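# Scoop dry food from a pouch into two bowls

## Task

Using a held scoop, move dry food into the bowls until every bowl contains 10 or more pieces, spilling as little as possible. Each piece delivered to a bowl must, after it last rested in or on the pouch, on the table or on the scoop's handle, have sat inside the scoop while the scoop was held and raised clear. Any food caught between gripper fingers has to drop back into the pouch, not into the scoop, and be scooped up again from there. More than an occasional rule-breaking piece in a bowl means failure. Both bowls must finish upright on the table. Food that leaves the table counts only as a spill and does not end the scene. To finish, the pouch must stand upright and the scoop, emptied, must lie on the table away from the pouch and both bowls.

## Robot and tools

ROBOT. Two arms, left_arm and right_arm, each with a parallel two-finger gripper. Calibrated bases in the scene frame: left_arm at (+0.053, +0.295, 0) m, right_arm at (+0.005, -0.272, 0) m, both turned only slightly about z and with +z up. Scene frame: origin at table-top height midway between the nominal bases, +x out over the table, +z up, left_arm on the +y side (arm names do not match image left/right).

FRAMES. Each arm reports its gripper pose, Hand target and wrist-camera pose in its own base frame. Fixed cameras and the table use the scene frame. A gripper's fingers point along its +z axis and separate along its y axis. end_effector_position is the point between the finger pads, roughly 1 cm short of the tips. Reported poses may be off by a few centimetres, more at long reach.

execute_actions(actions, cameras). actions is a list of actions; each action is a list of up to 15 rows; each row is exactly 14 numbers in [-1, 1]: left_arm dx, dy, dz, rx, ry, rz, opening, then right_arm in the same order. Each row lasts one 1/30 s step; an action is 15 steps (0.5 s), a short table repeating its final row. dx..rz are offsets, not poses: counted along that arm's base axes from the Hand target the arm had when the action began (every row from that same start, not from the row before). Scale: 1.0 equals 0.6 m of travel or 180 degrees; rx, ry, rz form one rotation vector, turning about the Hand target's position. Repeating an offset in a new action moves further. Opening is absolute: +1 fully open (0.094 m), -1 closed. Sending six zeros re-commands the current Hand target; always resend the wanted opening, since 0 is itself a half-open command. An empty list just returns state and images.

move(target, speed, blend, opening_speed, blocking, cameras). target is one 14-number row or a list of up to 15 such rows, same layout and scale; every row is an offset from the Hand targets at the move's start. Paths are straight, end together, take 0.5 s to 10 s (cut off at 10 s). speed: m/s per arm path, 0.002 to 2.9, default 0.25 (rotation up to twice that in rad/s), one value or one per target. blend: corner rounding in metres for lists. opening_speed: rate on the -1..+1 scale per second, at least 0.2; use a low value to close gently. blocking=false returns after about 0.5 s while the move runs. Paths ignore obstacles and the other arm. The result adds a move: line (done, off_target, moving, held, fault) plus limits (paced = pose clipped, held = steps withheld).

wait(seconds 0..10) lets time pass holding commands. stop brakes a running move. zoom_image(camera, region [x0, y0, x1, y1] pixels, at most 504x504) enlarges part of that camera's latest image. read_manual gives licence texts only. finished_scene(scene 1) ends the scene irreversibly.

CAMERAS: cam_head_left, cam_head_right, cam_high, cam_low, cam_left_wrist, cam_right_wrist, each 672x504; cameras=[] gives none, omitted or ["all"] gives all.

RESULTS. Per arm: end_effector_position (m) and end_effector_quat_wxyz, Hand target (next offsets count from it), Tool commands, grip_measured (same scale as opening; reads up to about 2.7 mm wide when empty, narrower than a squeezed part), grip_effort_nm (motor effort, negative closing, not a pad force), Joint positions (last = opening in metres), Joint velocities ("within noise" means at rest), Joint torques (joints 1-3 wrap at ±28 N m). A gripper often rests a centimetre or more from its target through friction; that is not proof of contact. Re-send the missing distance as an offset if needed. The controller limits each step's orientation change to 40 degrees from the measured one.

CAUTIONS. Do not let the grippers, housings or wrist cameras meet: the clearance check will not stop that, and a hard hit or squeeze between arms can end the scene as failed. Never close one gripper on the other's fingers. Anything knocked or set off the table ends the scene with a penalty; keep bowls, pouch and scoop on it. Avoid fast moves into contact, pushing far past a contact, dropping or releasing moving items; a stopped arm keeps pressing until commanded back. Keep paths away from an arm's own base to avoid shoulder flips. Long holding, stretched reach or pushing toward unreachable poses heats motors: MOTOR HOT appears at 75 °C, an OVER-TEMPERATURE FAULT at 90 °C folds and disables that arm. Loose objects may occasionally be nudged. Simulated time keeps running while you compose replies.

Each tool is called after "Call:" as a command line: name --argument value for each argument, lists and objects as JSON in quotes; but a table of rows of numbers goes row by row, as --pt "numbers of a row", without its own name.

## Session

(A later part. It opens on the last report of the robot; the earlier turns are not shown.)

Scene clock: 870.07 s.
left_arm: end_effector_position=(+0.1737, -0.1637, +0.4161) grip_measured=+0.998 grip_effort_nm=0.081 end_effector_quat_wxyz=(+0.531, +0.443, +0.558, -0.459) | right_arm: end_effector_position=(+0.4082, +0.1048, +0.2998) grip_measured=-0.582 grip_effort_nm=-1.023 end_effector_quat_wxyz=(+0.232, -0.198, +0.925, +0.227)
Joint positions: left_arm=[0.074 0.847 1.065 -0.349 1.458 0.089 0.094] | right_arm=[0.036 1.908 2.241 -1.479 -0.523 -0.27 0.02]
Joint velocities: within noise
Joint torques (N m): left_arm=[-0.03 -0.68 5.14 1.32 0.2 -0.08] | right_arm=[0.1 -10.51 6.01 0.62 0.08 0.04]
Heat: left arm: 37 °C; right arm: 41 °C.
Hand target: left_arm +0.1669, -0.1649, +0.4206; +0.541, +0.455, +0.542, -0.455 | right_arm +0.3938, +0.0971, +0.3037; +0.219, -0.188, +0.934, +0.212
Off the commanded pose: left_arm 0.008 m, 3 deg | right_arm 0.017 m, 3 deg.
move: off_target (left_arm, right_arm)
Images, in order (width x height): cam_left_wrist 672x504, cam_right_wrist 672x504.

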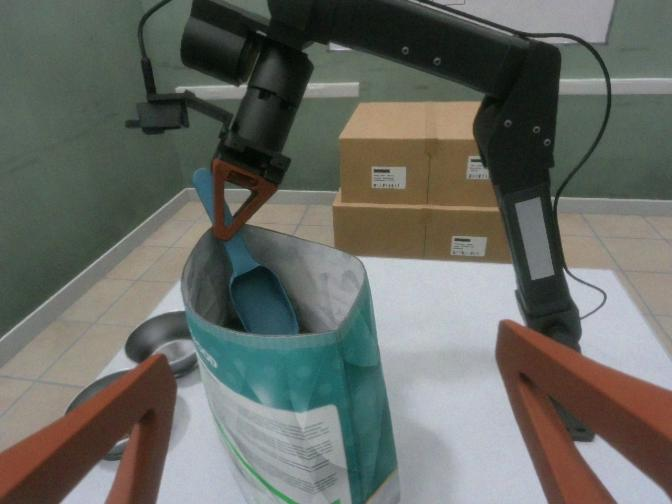

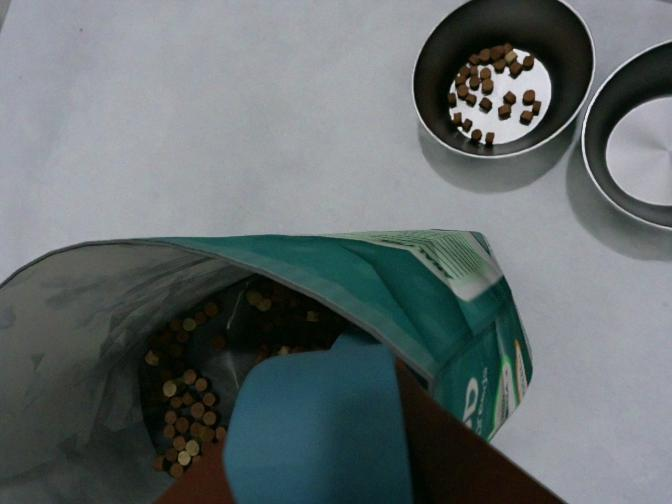

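Call:
move --target '[0, 0, 0, 0, 0, 0, 1, 0.01, -0.005, -0.085, 0,0,0, -0.976588]' --speed 0.1 --cameras '["cam_right_wrist","cam_left_wrist"]'

Scene clock: 875.17 s.
left_arm: end_effector_position=(+0.1737, -0.1637, +0.4161) grip_measured=+0.998 grip_effort_nm=0.081 end_effector_quat_wxyz=(+0.531, +0.443, +0.558, -0.459) | right_arm: end_effector_position=(+0.3957, +0.1082, +0.2650) grip_measured=-0.582 grip_effort_nm=-1.028 end_effector_quat_wxyz=(+0.222, -0.197, +0.924, +0.241)
Joint positions: left_arm=[0.074 0.847 1.065 -0.349 1.458 0.089 0.094] | right_arm=[0.036 1.793 1.932 -1.308 -0.548 -0.27 0.02]
Joint velocities: within noise
Joint torques (N m): left_arm=[0.28 -0.69 5.14 1.32 0.21 -0.07] | right_arm=[-0.65 -8.06 3.59 1.38 0.27 -0.11]
Heat: left arm: 37 °C; right arm: 41 °C.
Hand target: left_arm +0.1669, -0.1649, +0.4206; +0.541, +0.455, +0.542, -0.455 | right_arm +0.3998, +0.0941, +0.2527; +0.219, -0.188, +0.934, +0.212
Off the commanded pose: left_arm 0.008 m, 3 deg | right_arm 0.019 m, 4 deg.
move: off_target (left_arm, right_arm)
Images, in order (width x height): cam_left_wrist 672x504, cam_right_wrist 672x504.

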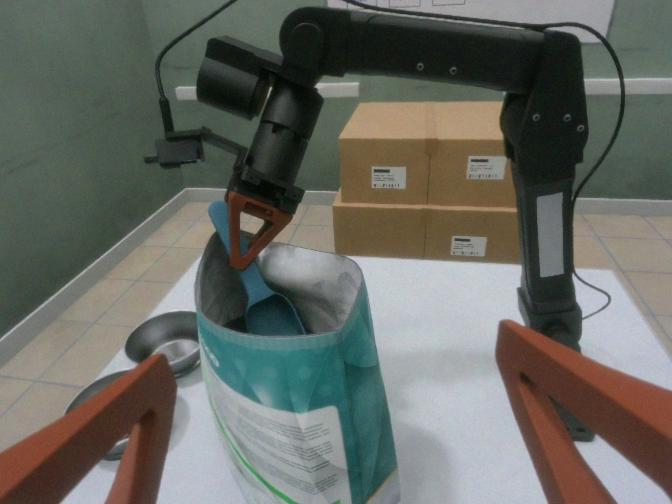

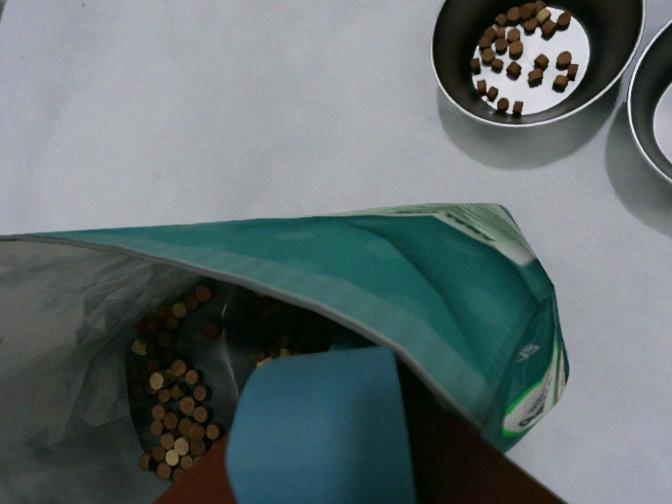

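Call:
move --pt "0 0 0 0 0 0 1 -0.018 0.052 -0.055 0.108 0.056 0 -0.976588" --pt "0 0 0 0 0 0 1 -0.027 0.075 -0.042 0.187 0.0975 0 -0.976588" --speed 0.12 --cameras '["cam_left_wrist","cam_right_wrist"]'

Call:
move --pt "0 0 0 0 0 0 1 0.0 0.0 0.05 0.03 0.016 0 -0.976588" --pt "0 0 0 0 0 0 1 0.0 0.0 0.13 0.06 0.03 0 -0.976588" --pt "0 0 0 0 0 0 1 -0.03 -0.12 0.29 0.06 0.03 0 -0.976588" --speed 0.12 --cameras '["cam_left_wrist","cam_right_wrist"]'

Call:
zoom_image --camera "cam_left_wrist" --region '[150, 150, 420, 400]'

Scene clock: 893.80 s.
left_arm: end_effector_position=(+0.1737, -0.1637, +0.4161) grip_measured=+0.998 grip_effort_nm=0.081 end_effector_quat_wxyz=(+0.531, +0.443, +0.558, -0.459) | right_arm: end_effector_position=(+0.3971, +0.1223, +0.2423) grip_measured=-0.582 grip_effort_nm=-1.028 end_effector_quat_wxyz=(+0.191, -0.125, +0.869, +0.439)
Joint positions: left_arm=[0.074 0.847 1.065 -0.349 1.458 0.089 0.094] | right_arm=[-0.065 1.828 1.715 -1.154 -0.968 -0.19 0.02]
Joint velocities: within noise
Joint torques (N m): left_arm=[-0.08 -0.65 5.07 1.3 0.21 -0.1] | right_arm=[0.99 -4.92 3.71 0.34 -1.38 0.7]
Heat: left arm: 37 °C; right arm: 39 °C.
Hand target: left_arm +0.1669, -0.1649, +0.4206; +0.541, +0.455, +0.542, -0.455 | right_arm +0.3836, +0.1391, +0.2275; +0.121, -0.082, +0.855, +0.498
Off the commanded pose: left_arm 0.008 m, 3 deg | right_arm 0.026 m, 12 deg.
move: off_target (left_arm, right_arm)
Images, in order (width x height): cam_left_wrist 672x504, cam_right_wrist 672x504.

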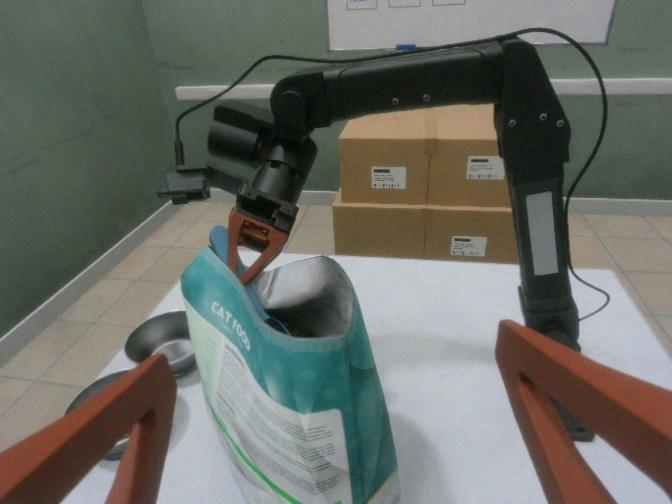

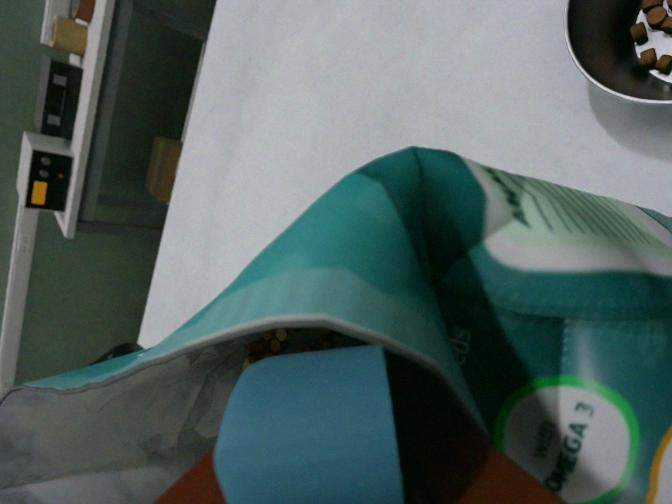

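Scene clock: 896.83 s.
left_arm: end_effector_position=(+0.1737, -0.1637, +0.4161) grip_measured=+0.998 grip_effort_nm=0.081 end_effector_quat_wxyz=(+0.531, +0.443, +0.558, -0.459) | right_arm: end_effector_position=(+0.3783, +0.0629, +0.3790) grip_measured=-0.582 grip_effort_nm=-1.028 end_effector_quat_wxyz=(+0.198, +0.041, +0.797, +0.570)
Joint positions: left_arm=[0.074 0.847 1.065 -0.349 1.458 0.089 0.094] | right_arm=[-0.3 1.825 2.084 -1.536 -1.281 0.024 0.02]
Joint velocities: within noise
Joint torques (N m): left_arm=[0.16 -0.81 5 1.35 0.2 -0.09] | right_arm=[-0.2 -9.74 7.82 0.41 -0.98 0.01]
Heat: left arm: 37 °C; right arm: 40 °C.
Hand target: left_arm +0.1669, -0.1649, +0.4206; +0.541, +0.455, +0.542, -0.455 | right_arm +0.3656, +0.0671, +0.4015; +0.088, -0.047, +0.809, +0.579
Off the commanded pose: left_arm 0.008 m, 3 deg | right_arm 0.026 m, 16 deg.
joint sent to its limit (right arm) — joint 4 (wrist pitch), lower limit. The joint targets are off in position and orientation.
move: off_target (left_arm, right_arm)
Images, in order (width x height): cam_left_wrist 672x504, cam_right_wrist 672x504.

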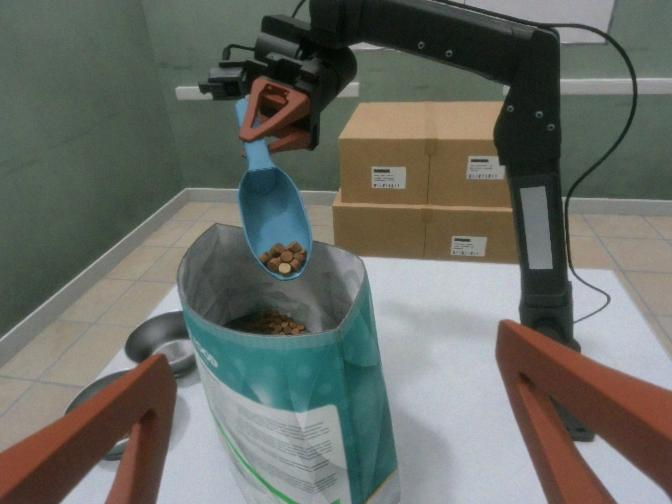

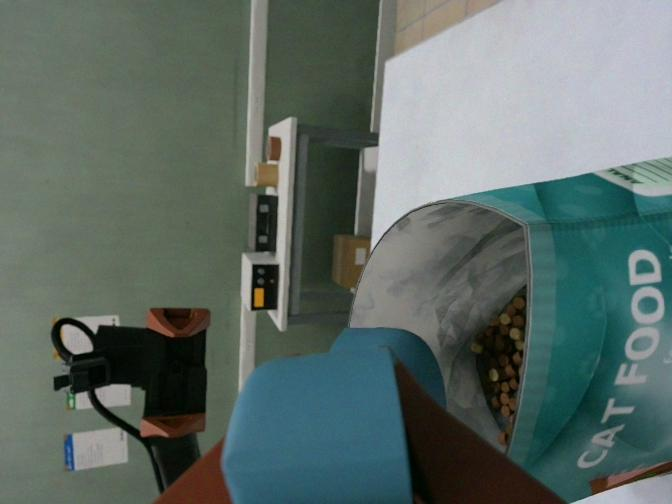

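Scaled by 1.867.

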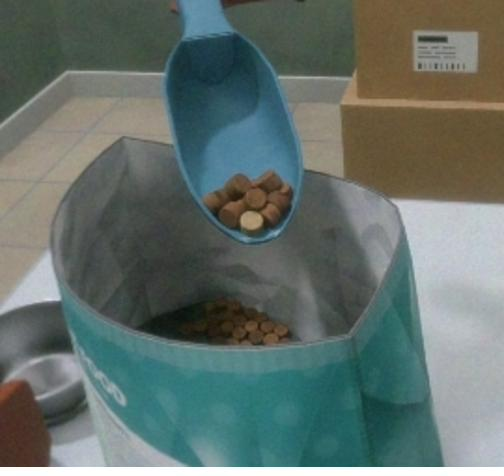

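Call:
move --pt "0 0 0 0 0 0 1 0.001 -0.084 -0.025 0.115 -0.006 -0.333 -0.976588" --pt "0 0 0 0 0 0 1 0.15 -0.145 -0.036 0.147 -0.040 -0.496 -0.976588" --speed 0.15 --blend 0.02 --cameras '["cam_left_wrist","cam_right_wrist","cam_high","cam_head_right"]'

Scene clock: 928.73 s.
left_arm: end_effector_position=(+0.1737, -0.1637, +0.4161) grip_measured=+0.998 grip_effort_nm=0.085 end_effector_quat_wxyz=(+0.531, +0.443, +0.558, -0.459) | right_arm: end_effector_position=(+0.4507, -0.0181, +0.3525) grip_measured=-0.582 grip_effort_nm=-1.028 end_effector_quat_wxyz=(+0.496, +0.532, +0.487, +0.483)
Joint positions: left_arm=[0.074 0.847 1.065 -0.349 1.458 0.089 0.094] | right_arm=[-0.033 1.305 1.023 0.241 0.024 1.603 0.02]
Joint velocities: within noise
Joint torques (N m): left_arm=[0.02 -0.7 4.9 1.3 0.19 -0.11] | right_arm=[0.54 -3.59 10.91 2.98 0.18 0.01]
Heat: left arm: 37 °C; right arm: 42 °C.
Hand target: left_arm +0.1669, -0.1649, +0.4206; +0.541, +0.455, +0.542, -0.455 | right_arm +0.4556, -0.0199, +0.3798; +0.519, +0.516, +0.463, +0.500
Off the commanded pose: left_arm 0.008 m, 3 deg | right_arm 0.028 m, 5 deg.
move: off_target (left_arm, right_arm)
Images, in order (width x height): cam_head_right 672x504, cam_high 672x504, cam_left_wrist 672x504, cam_right_wrist 672x504.

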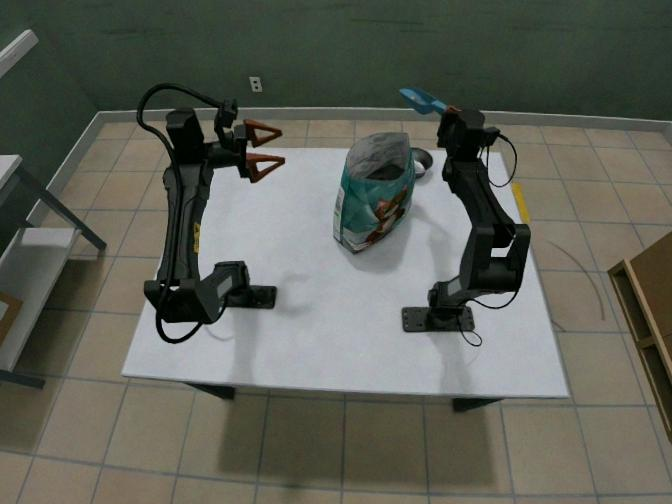

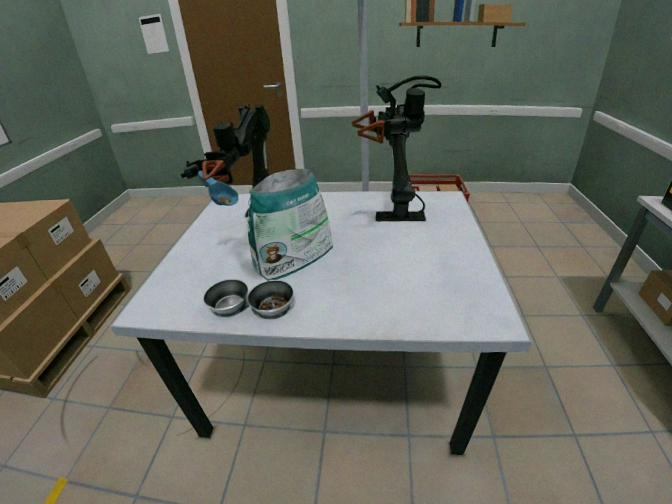

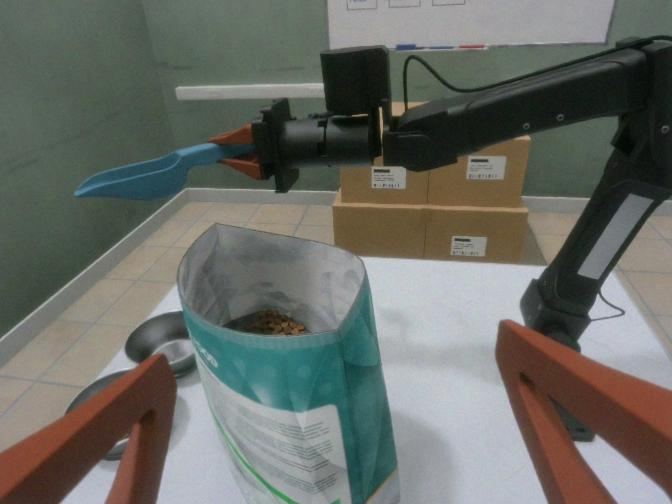

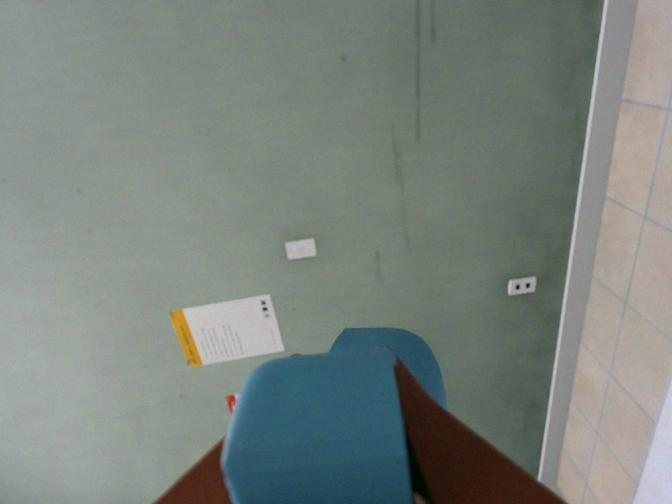

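Call:
move --pt "0 0 0 0 0 0 1 0.065 -0.223 -0.06 0 0 0.111 -0.976588" --pt "0 0 0 0 0 0 1 0.065 -0.223 -0.333 0 0 0.111 -0.976588" --speed 0.18 --blend 0.03 --cameras '["cam_right_wrist","cam_high","cam_low"]'

Call:
zoom_image --camera "cam_high" --region '[150, 200, 330, 340]'

Scene clock: 935.30 s.
left_arm: end_effector_position=(+0.1737, -0.1637, +0.4161) grip_measured=+0.998 grip_effort_nm=0.081 end_effector_quat_wxyz=(+0.531, +0.443, +0.558, -0.459) | right_arm: end_effector_position=(+0.4957, -0.1541, +0.1848) grip_measured=-0.582 grip_effort_nm=-1.023 end_effector_quat_wxyz=(+0.422, +0.438, +0.545, +0.578)
Joint positions: left_arm=[0.074 0.847 1.065 -0.349 1.458 0.089 0.094] | right_arm=[-0.557 2.012 0.983 1.064 -0.821 1.642 0.02]
Joint velocities: within noise
Joint torques (N m): left_arm=[0.02 -0.87 4.85 1.3 0.2 -0.04] | right_arm=[-0.14 -7.23 5.09 2.63 -0.15 -0.01]
Heat: left arm: 37 °C; right arm: 41 °C.
Hand target: left_arm +0.1669, -0.1649, +0.4206; +0.541, +0.455, +0.542, -0.455 | right_arm +0.4946, -0.1537, +0.1801; +0.424, +0.428, +0.546, +0.583
Off the commanded pose: left_arm 0.008 m, 3 deg | right_arm 0.005 m, 1 deg.
move: off_target (left_arm)
Images, in order (width x height): cam_high 672x504, cam_low 672x504, cam_right_wrist 672x504.

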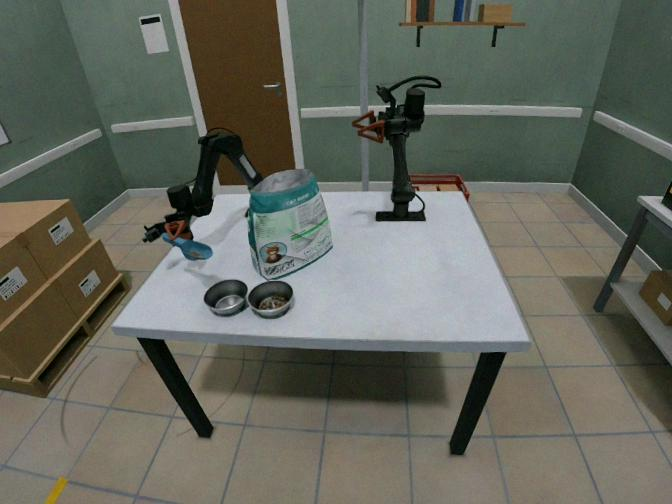

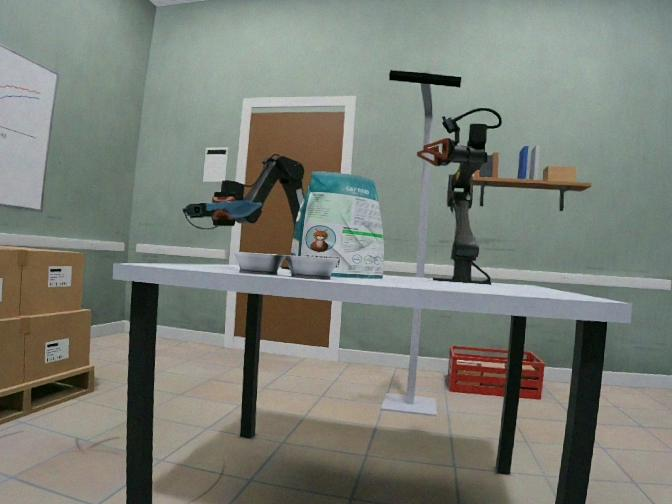

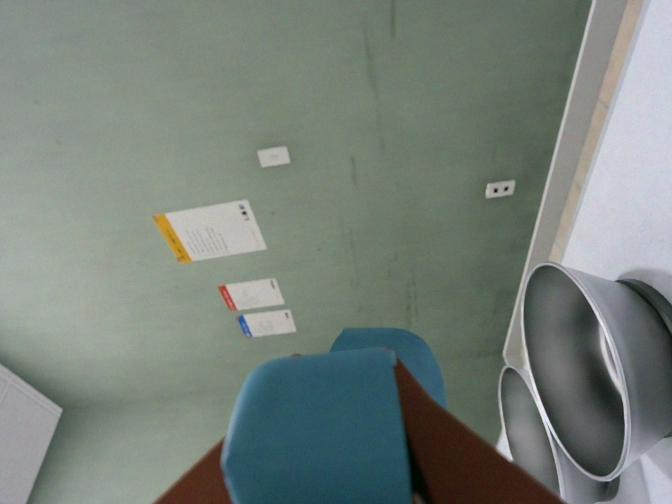

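Scaled by 2.800.

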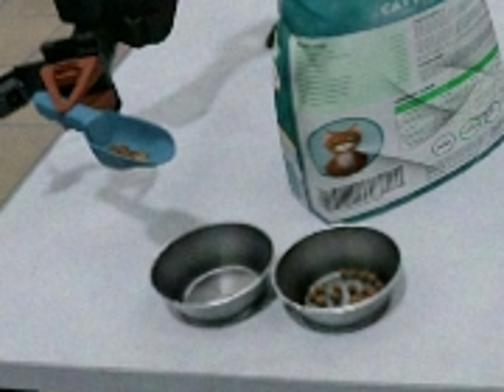

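Call:
move --pt "0 0 0 0 0 0 1 0.02 0.0345 0.025 -0.135 0.078 0 -0.976588" --pt "0 0 0 0 0 0 1 0.0625 0.1075 0.078 -0.255 0.147 0 -0.976588" --speed 0.15 --blend 0.01 --cameras '["cam_right_wrist","cam_high","cam_low"]'

Call:
zoom_image --camera "cam_high" --region '[150, 200, 330, 340]'

Scene clock: 947.33 s.
left_arm: end_effector_position=(+0.1737, -0.1637, +0.4161) grip_measured=+0.998 grip_effort_nm=0.076 end_effector_quat_wxyz=(+0.531, +0.443, +0.558, -0.459) | right_arm: end_effector_position=(+0.5337, -0.0906, +0.2150) grip_measured=-0.582 grip_effort_nm=-1.033 end_effector_quat_wxyz=(+0.423, +0.352, +0.805, +0.224)
Joint positions: left_arm=[0.074 0.847 1.065 -0.349 1.458 0.089 0.094] | right_arm=[-0.261 1.833 1.504 -0.272 -0.281 0.712 0.02]
Joint velocities: within noise
Joint torques (N m): left_arm=[0.14 -0.84 5.05 1.31 0.2 -0.07] | right_arm=[0.34 -10.17 10.71 1.5 0.04 -0.18]
Heat: left arm: 37 °C; right arm: 41 °C.
Hand target: left_arm +0.1669, -0.1649, +0.4206; +0.541, +0.455, +0.542, -0.455 | right_arm +0.5321, -0.0892, +0.2269; +0.423, +0.349, +0.808, +0.215
Off the commanded pose: left_arm 0.008 m, 3 deg | right_arm 0.012 m, 1 deg.
move: off_target (left_arm, right_arm)
Images, in order (width x height): cam_high 672x504, cam_low 672x504, cam_right_wrist 672x504.

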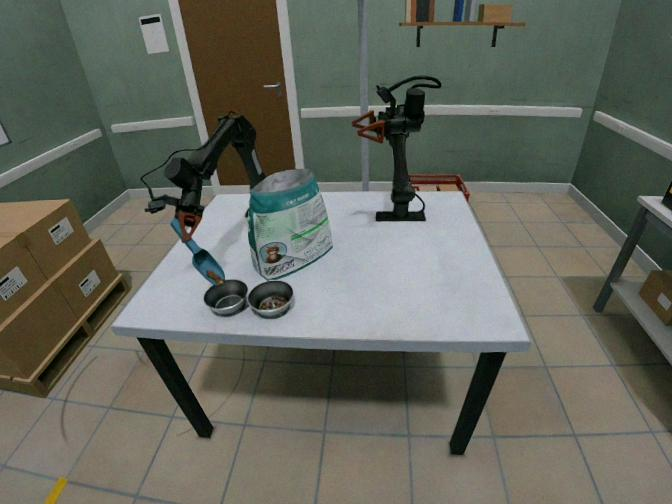

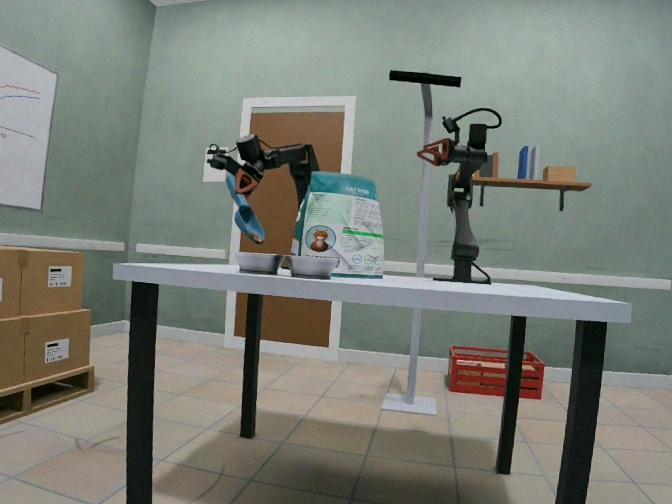

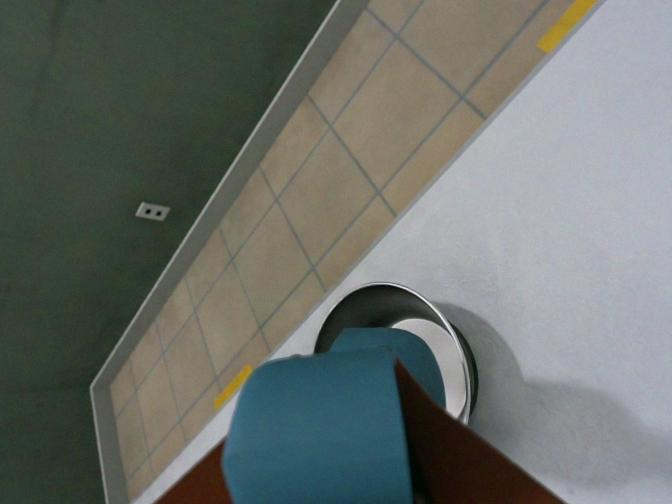

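Scaled by 2.800.

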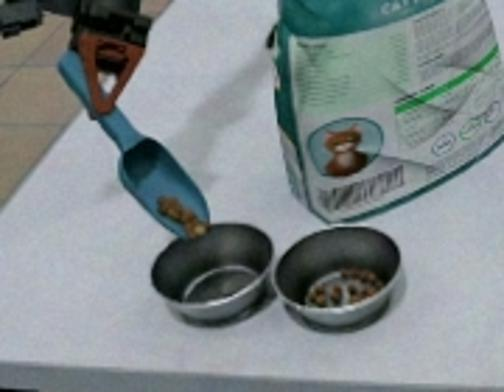

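Call:
move --target '[0, 0, 0, 0, 0, 0, 1, 0.025, 0.038, 0.025, -0.055, 0.032, 0, -0.976588]' --speed 0.1 --cameras '["cam_right_wrist", "cam_high"]'

Call:
zoom_image --camera "cam_high" --region '[190, 220, 310, 330]'

Call:
zoom_image --camera "cam_right_wrist" --region '[260, 250, 480, 440]'

Scene clock: 955.87 s.
left_arm: end_effector_position=(+0.1737, -0.1637, +0.4161) grip_measured=+0.998 grip_effort_nm=0.081 end_effector_quat_wxyz=(+0.531, +0.443, +0.558, -0.459) | right_arm: end_effector_position=(+0.5469, -0.0661, +0.2492) grip_measured=-0.582 grip_effort_nm=-1.023 end_effector_quat_wxyz=(+0.427, +0.320, +0.834, +0.141)
Joint positions: left_arm=[0.074 0.847 1.065 -0.349 1.458 0.089 0.094] | right_arm=[-0.148 1.883 1.753 -0.51 -0.08 0.625 0.02]
Joint velocities: within noise
Joint torques (N m): left_arm=[0.2 -0.64 5.04 1.31 0.21 -0.07] | right_arm=[0.39 -7.6 10.62 1.46 0.17 -0.18]
Heat: left arm: 37 °C; right arm: 40 °C.
Hand target: left_arm +0.1669, -0.1649, +0.4206; +0.541, +0.455, +0.542, -0.455 | right_arm +0.5471, -0.0664, +0.2419; +0.410, +0.321, +0.844, +0.127
Off the commanded pose: left_arm 0.008 m, 3 deg | right_arm 0.007 m, 3 deg.
move: off_target (left_arm, right_arm)
Images, in order (width x height): cam_high 672x504, cam_right_wrist 672x504.

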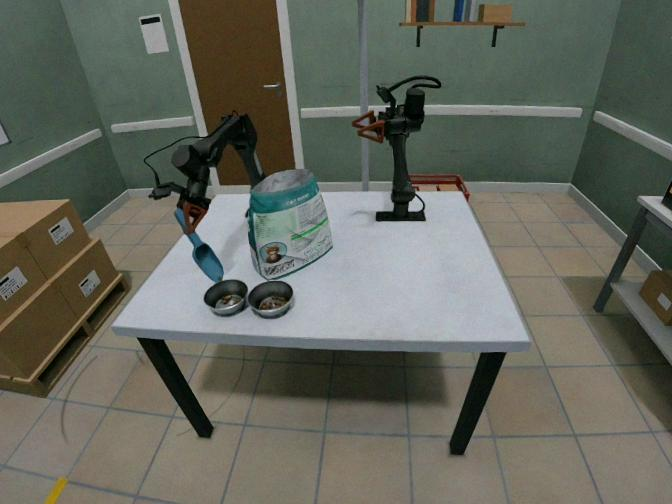

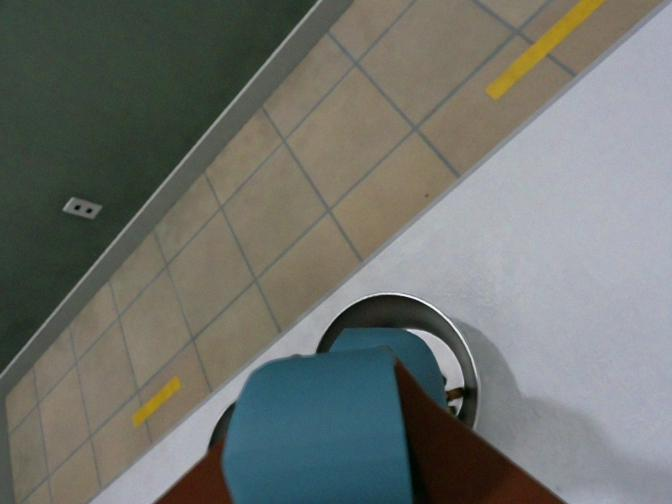

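Scaled by 4.200.

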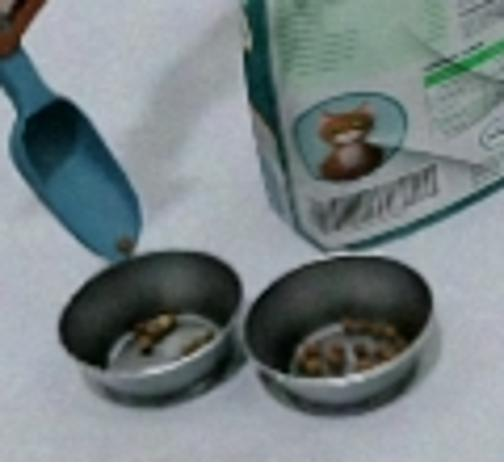

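Scaled by 2.291.

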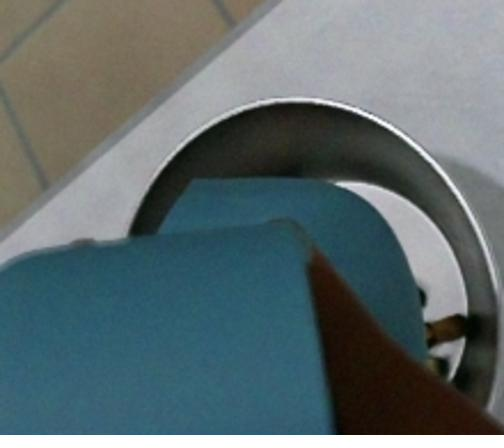

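Call:
move --target '[0, 0, 0, 0, 0, 0, 1, 0.018, 0.03, 0.015, -0.065, 0.038, 0, -0.976588]' --speed 0.12 --cameras '["cam_right_wrist", "cam_high"]'

Call:
zoom_image --camera "cam_high" --region '[190, 220, 310, 330]'

Scene clock: 960.77 s.
left_arm: end_effector_position=(+0.1737, -0.1637, +0.4161) grip_measured=+0.998 grip_effort_nm=0.081 end_effector_quat_wxyz=(+0.531, +0.443, +0.558, -0.459) | right_arm: end_effector_position=(+0.5592, -0.0468, +0.2602) grip_measured=-0.582 grip_effort_nm=-1.033 end_effector_quat_wxyz=(+0.409, +0.285, +0.866, +0.038)
Joint positions: left_arm=[0.074 0.847 1.065 -0.349 1.458 0.089 0.094] | right_arm=[-0.042 2.02 2.057 -0.77 0.137 0.534 0.02]
Joint velocities: within noise
Joint torques (N m): left_arm=[0.14 -0.68 4.9 1.34 0.22 -0.06] | right_arm=[0.4 -8.13 10.14 1.36 0.28 -0.15]
Heat: left arm: 37 °C; right arm: 40 °C.
Hand target: left_arm +0.1669, -0.1649, +0.4206; +0.541, +0.455, +0.542, -0.455 | right_arm +0.5579, -0.0484, +0.2509; +0.390, +0.285, +0.875, +0.021
Off the commanded pose: left_arm 0.008 m, 3 deg | right_arm 0.010 m, 3 deg.
move: off_target (left_arm, right_arm)
Images, in order (width x height): cam_high 672x504, cam_right_wrist 672x504.

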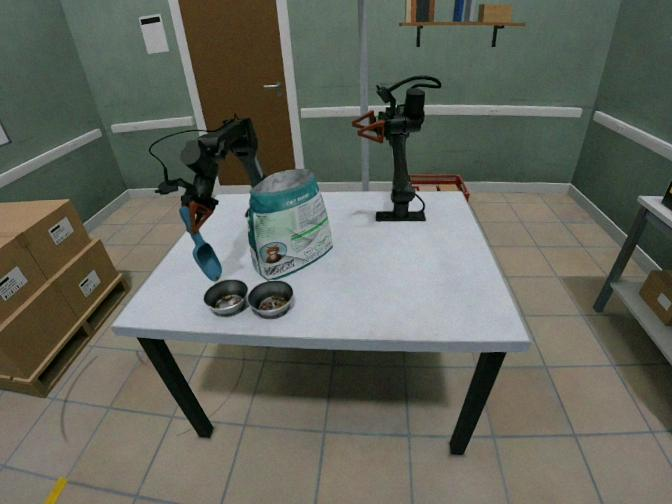

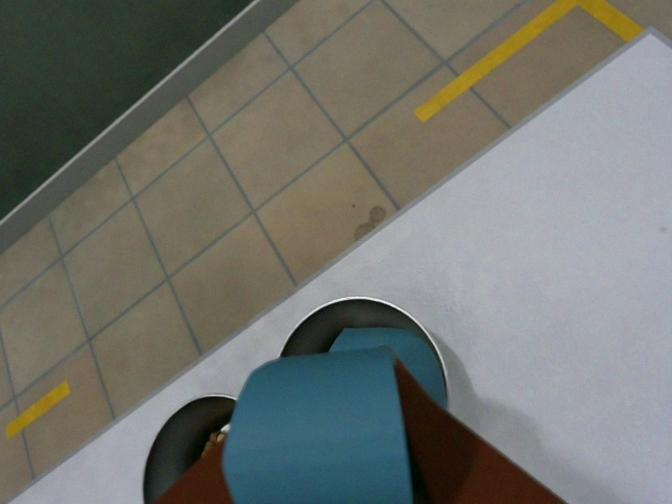

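Scaled by 4.200.

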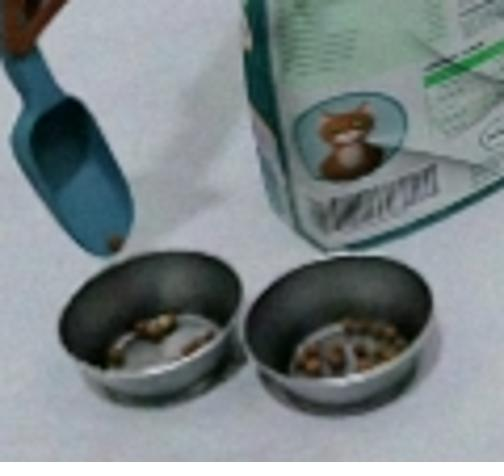

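Call:
move --target '[0, 0, 0, 0, 0, 0, 1, 0.04, 0.085, 0.005, -0.07, 0.041, 0, -0.976588]' --speed 0.2 --cameras '["cam_right_wrist", "cam_high"]'

Call:
zoom_image --camera "cam_high" --region '[190, 220, 310, 330]'

Scene clock: 969.03 s.
left_arm: end_effector_position=(+0.1737, -0.1637, +0.4161) grip_measured=+0.998 grip_effort_nm=0.081 end_effector_quat_wxyz=(+0.531, +0.443, +0.558, -0.459) | right_arm: end_effector_position=(+0.5851, +0.0098, +0.2685) grip_measured=-0.582 grip_effort_nm=-1.033 end_effector_quat_wxyz=(+0.396, +0.234, +0.885, -0.067)
Joint positions: left_arm=[0.074 0.847 1.065 -0.349 1.458 0.089 0.094] | right_arm=[0.134 2.416 2.798 -1.208 0.402 0.492 0.02]
Joint velocities: within noise
Joint torques (N m): left_arm=[0.23 -0.72 5.01 1.31 0.19 -0.08] | right_arm=[0.03 -9.76 8.65 1.16 0.49 -0.04]
Heat: left arm: 37 °C; right arm: 41 °C.
Hand target: left_arm +0.1669, -0.1649, +0.4206; +0.541, +0.455, +0.542, -0.455 | right_arm +0.5819, +0.0026, +0.2539; +0.362, +0.241, +0.896, -0.093
Off the commanded pose: left_arm 0.008 m, 3 deg | right_arm 0.017 m, 5 deg.
move: off_target (left_arm, right_arm)
Images, in order (width x height): cam_high 672x504, cam_right_wrist 672x504.

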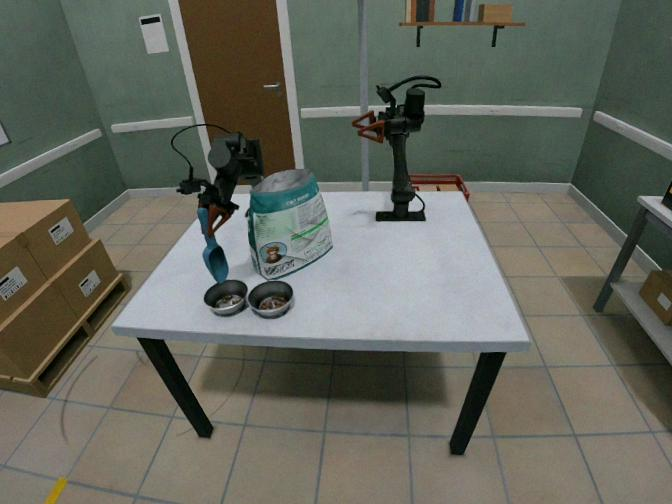

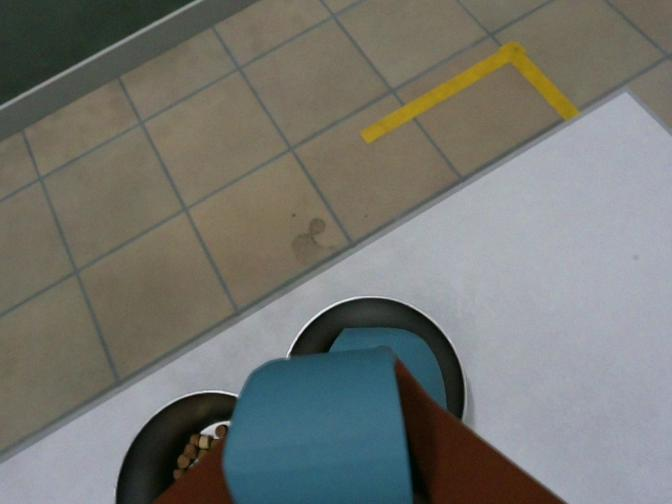

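Scaled by 4.200.

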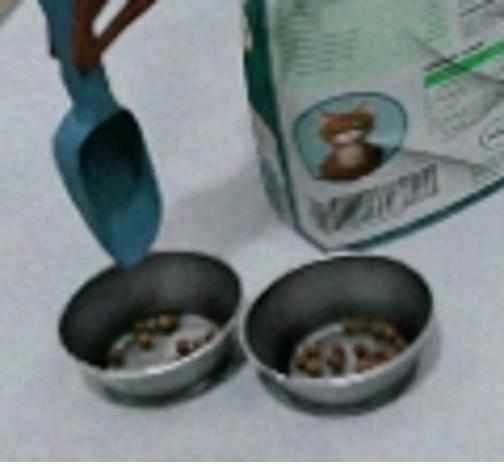

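Call:
move --target '[0, 0, 0, 0, 0, 0, 1, -0.09, -0.20, 0.18, 0.27, -0.156, 0, -0.976588]' --speed 0.3 --cameras '["cam_right_wrist", "cam_high"]'

Call:
zoom_image --camera "cam_high" --region '[190, 260, 310, 330]'

Scene clock: 976.90 s.
left_arm: end_effector_position=(+0.1737, -0.1637, +0.4161) grip_measured=+0.998 grip_effort_nm=0.085 end_effector_quat_wxyz=(+0.531, +0.443, +0.558, -0.459) | right_arm: end_effector_position=(+0.5331, -0.1246, +0.3322) grip_measured=-0.582 grip_effort_nm=-1.028 end_effector_quat_wxyz=(+0.401, +0.406, +0.754, +0.325)
Joint positions: left_arm=[0.074 0.847 1.065 -0.349 1.458 0.089 0.094] | right_arm=[-0.389 1.926 2.037 -0.671 -0.502 0.882 0.02]
Joint velocities: within noise
Joint torques (N m): left_arm=[0.16 -0.55 5.15 1.31 0.21 -0.07] | right_arm=[0.18 -13.94 5.63 2.63 -0.37 -0.01]
Heat: left arm: 37 °C; right arm: 42 °C.
Hand target: left_arm +0.1669, -0.1649, +0.4206; +0.541, +0.455, +0.542, -0.455 | right_arm +0.5279, -0.1174, +0.3619; +0.432, +0.382, +0.743, +0.339
Off the commanded pose: left_arm 0.008 m, 3 deg | right_arm 0.031 m, 5 deg.
move: off_target (left_arm, right_arm)
Images, in order (width x height): cam_high 672x504, cam_right_wrist 672x504.

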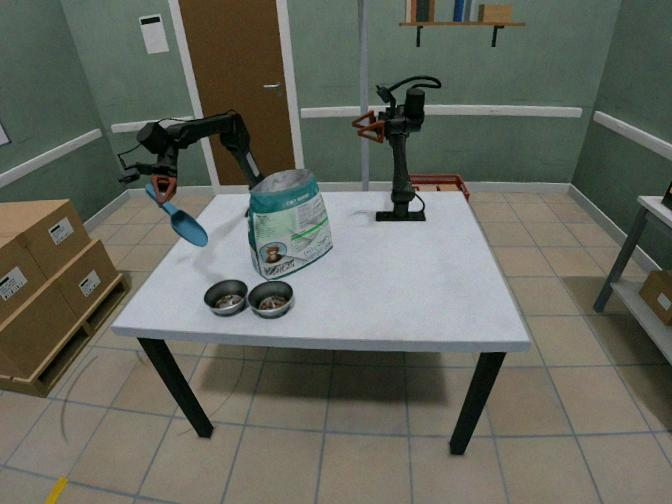

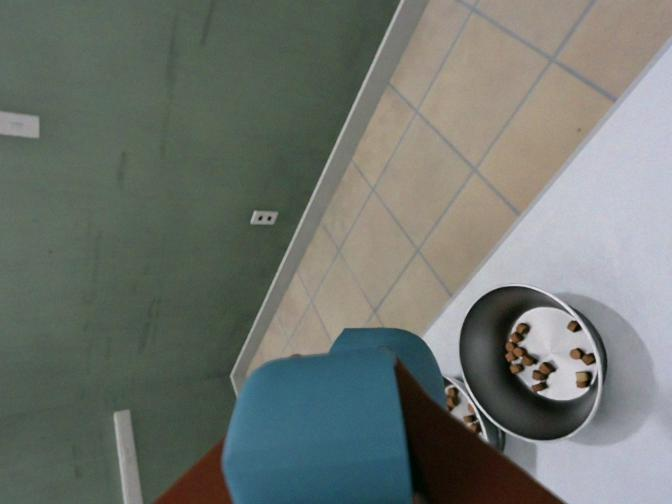

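Scaled by 4.200.

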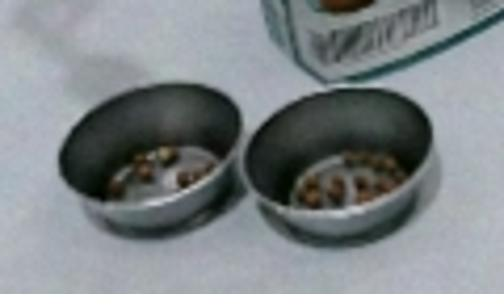

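Call:
zoom_image --camera "cam_right_wrist" --region '[480, 290, 620, 420]'

Scaled by 3.600.

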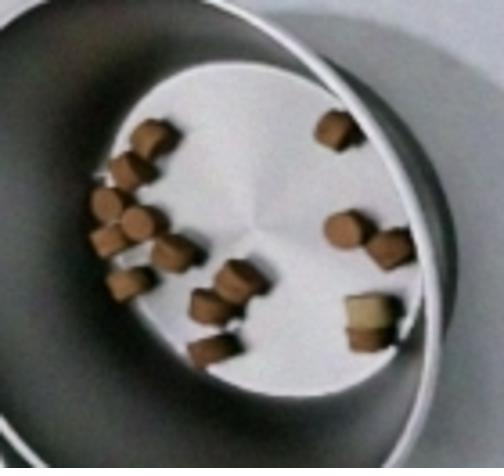

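Call:
move --target '[0, 0, 0, 0, 0, 0, 1, -0.33, -0.072, -0.27, 0.045, -0.078, -0.331, -0.976588]' --speed 0.25

Scene clock: 1005.40 s.
left_arm: end_effector_position=(+0.1737, -0.1637, +0.4161) grip_measured=+0.998 grip_effort_nm=0.081 end_effector_quat_wxyz=(+0.531, +0.443, +0.558, -0.459) | right_arm: end_effector_position=(+0.3333, -0.1586, +0.1884) grip_measured=-0.582 grip_effort_nm=-1.028 end_effector_quat_wxyz=(+0.582, +0.691, +0.397, +0.163)
Joint positions: left_arm=[0.074 0.847 1.065 -0.349 1.458 0.089 0.094] | right_arm=[-0.185 1.172 0.51 0.337 0.567 1.501 0.02]
Joint velocities: within noise
Joint torques (N m): left_arm=[0.2 -0.73 4.97 1.31 0.2 -0.08] | right_arm=[0.57 -4.56 5.83 2.66 0.36 0.03]
Heat: left arm: 37 °C; right arm: 48 °C.
Hand target: left_arm +0.1669, -0.1649, +0.4206; +0.541, +0.455, +0.542, -0.455 | right_arm +0.3299, -0.1607, +0.1998; +0.600, +0.686, +0.375, +0.172
Off the commanded pose: left_arm 0.008 m, 3 deg | right_arm 0.012 m, 3 deg.
move: off_target (left_arm, right_arm)

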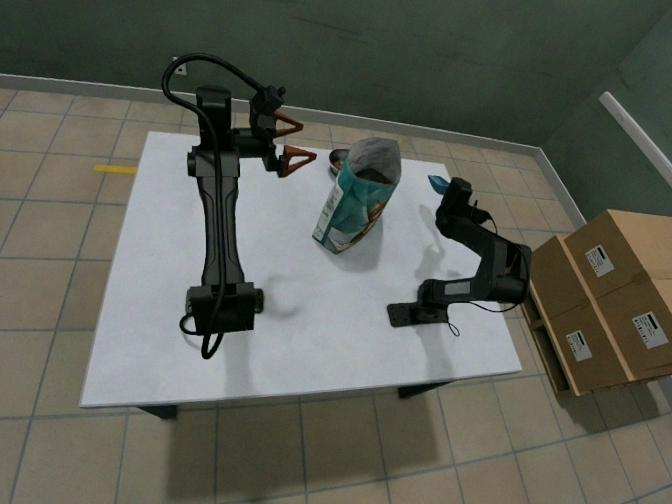

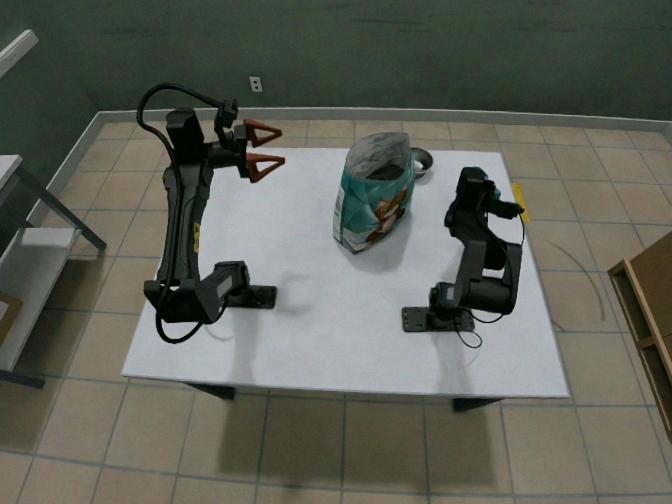

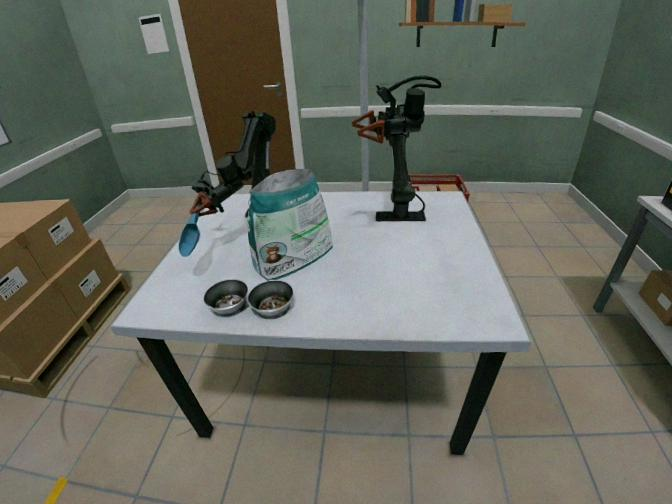

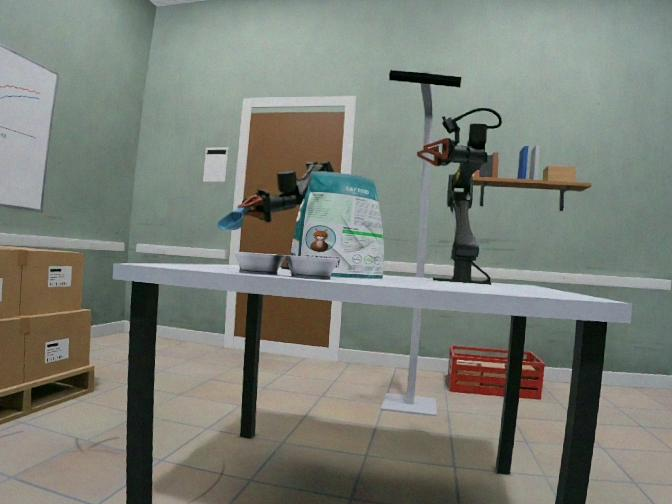

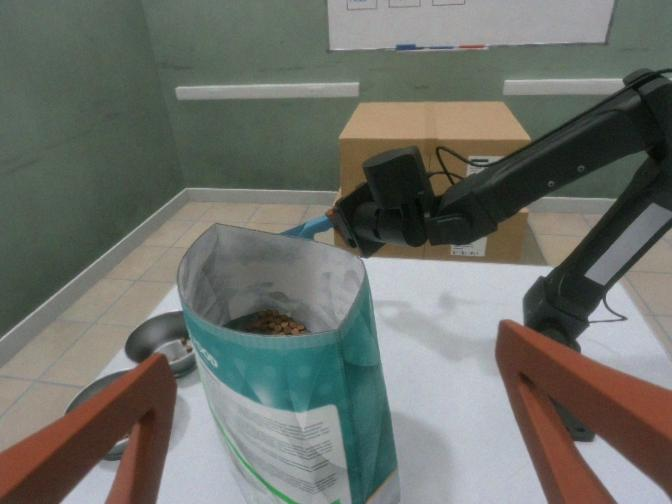

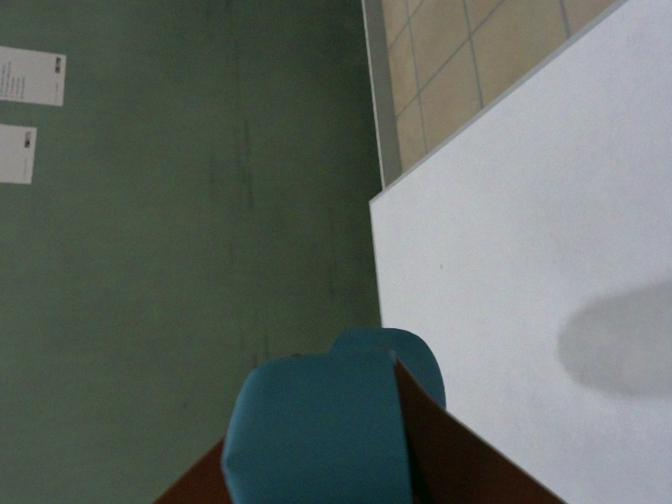

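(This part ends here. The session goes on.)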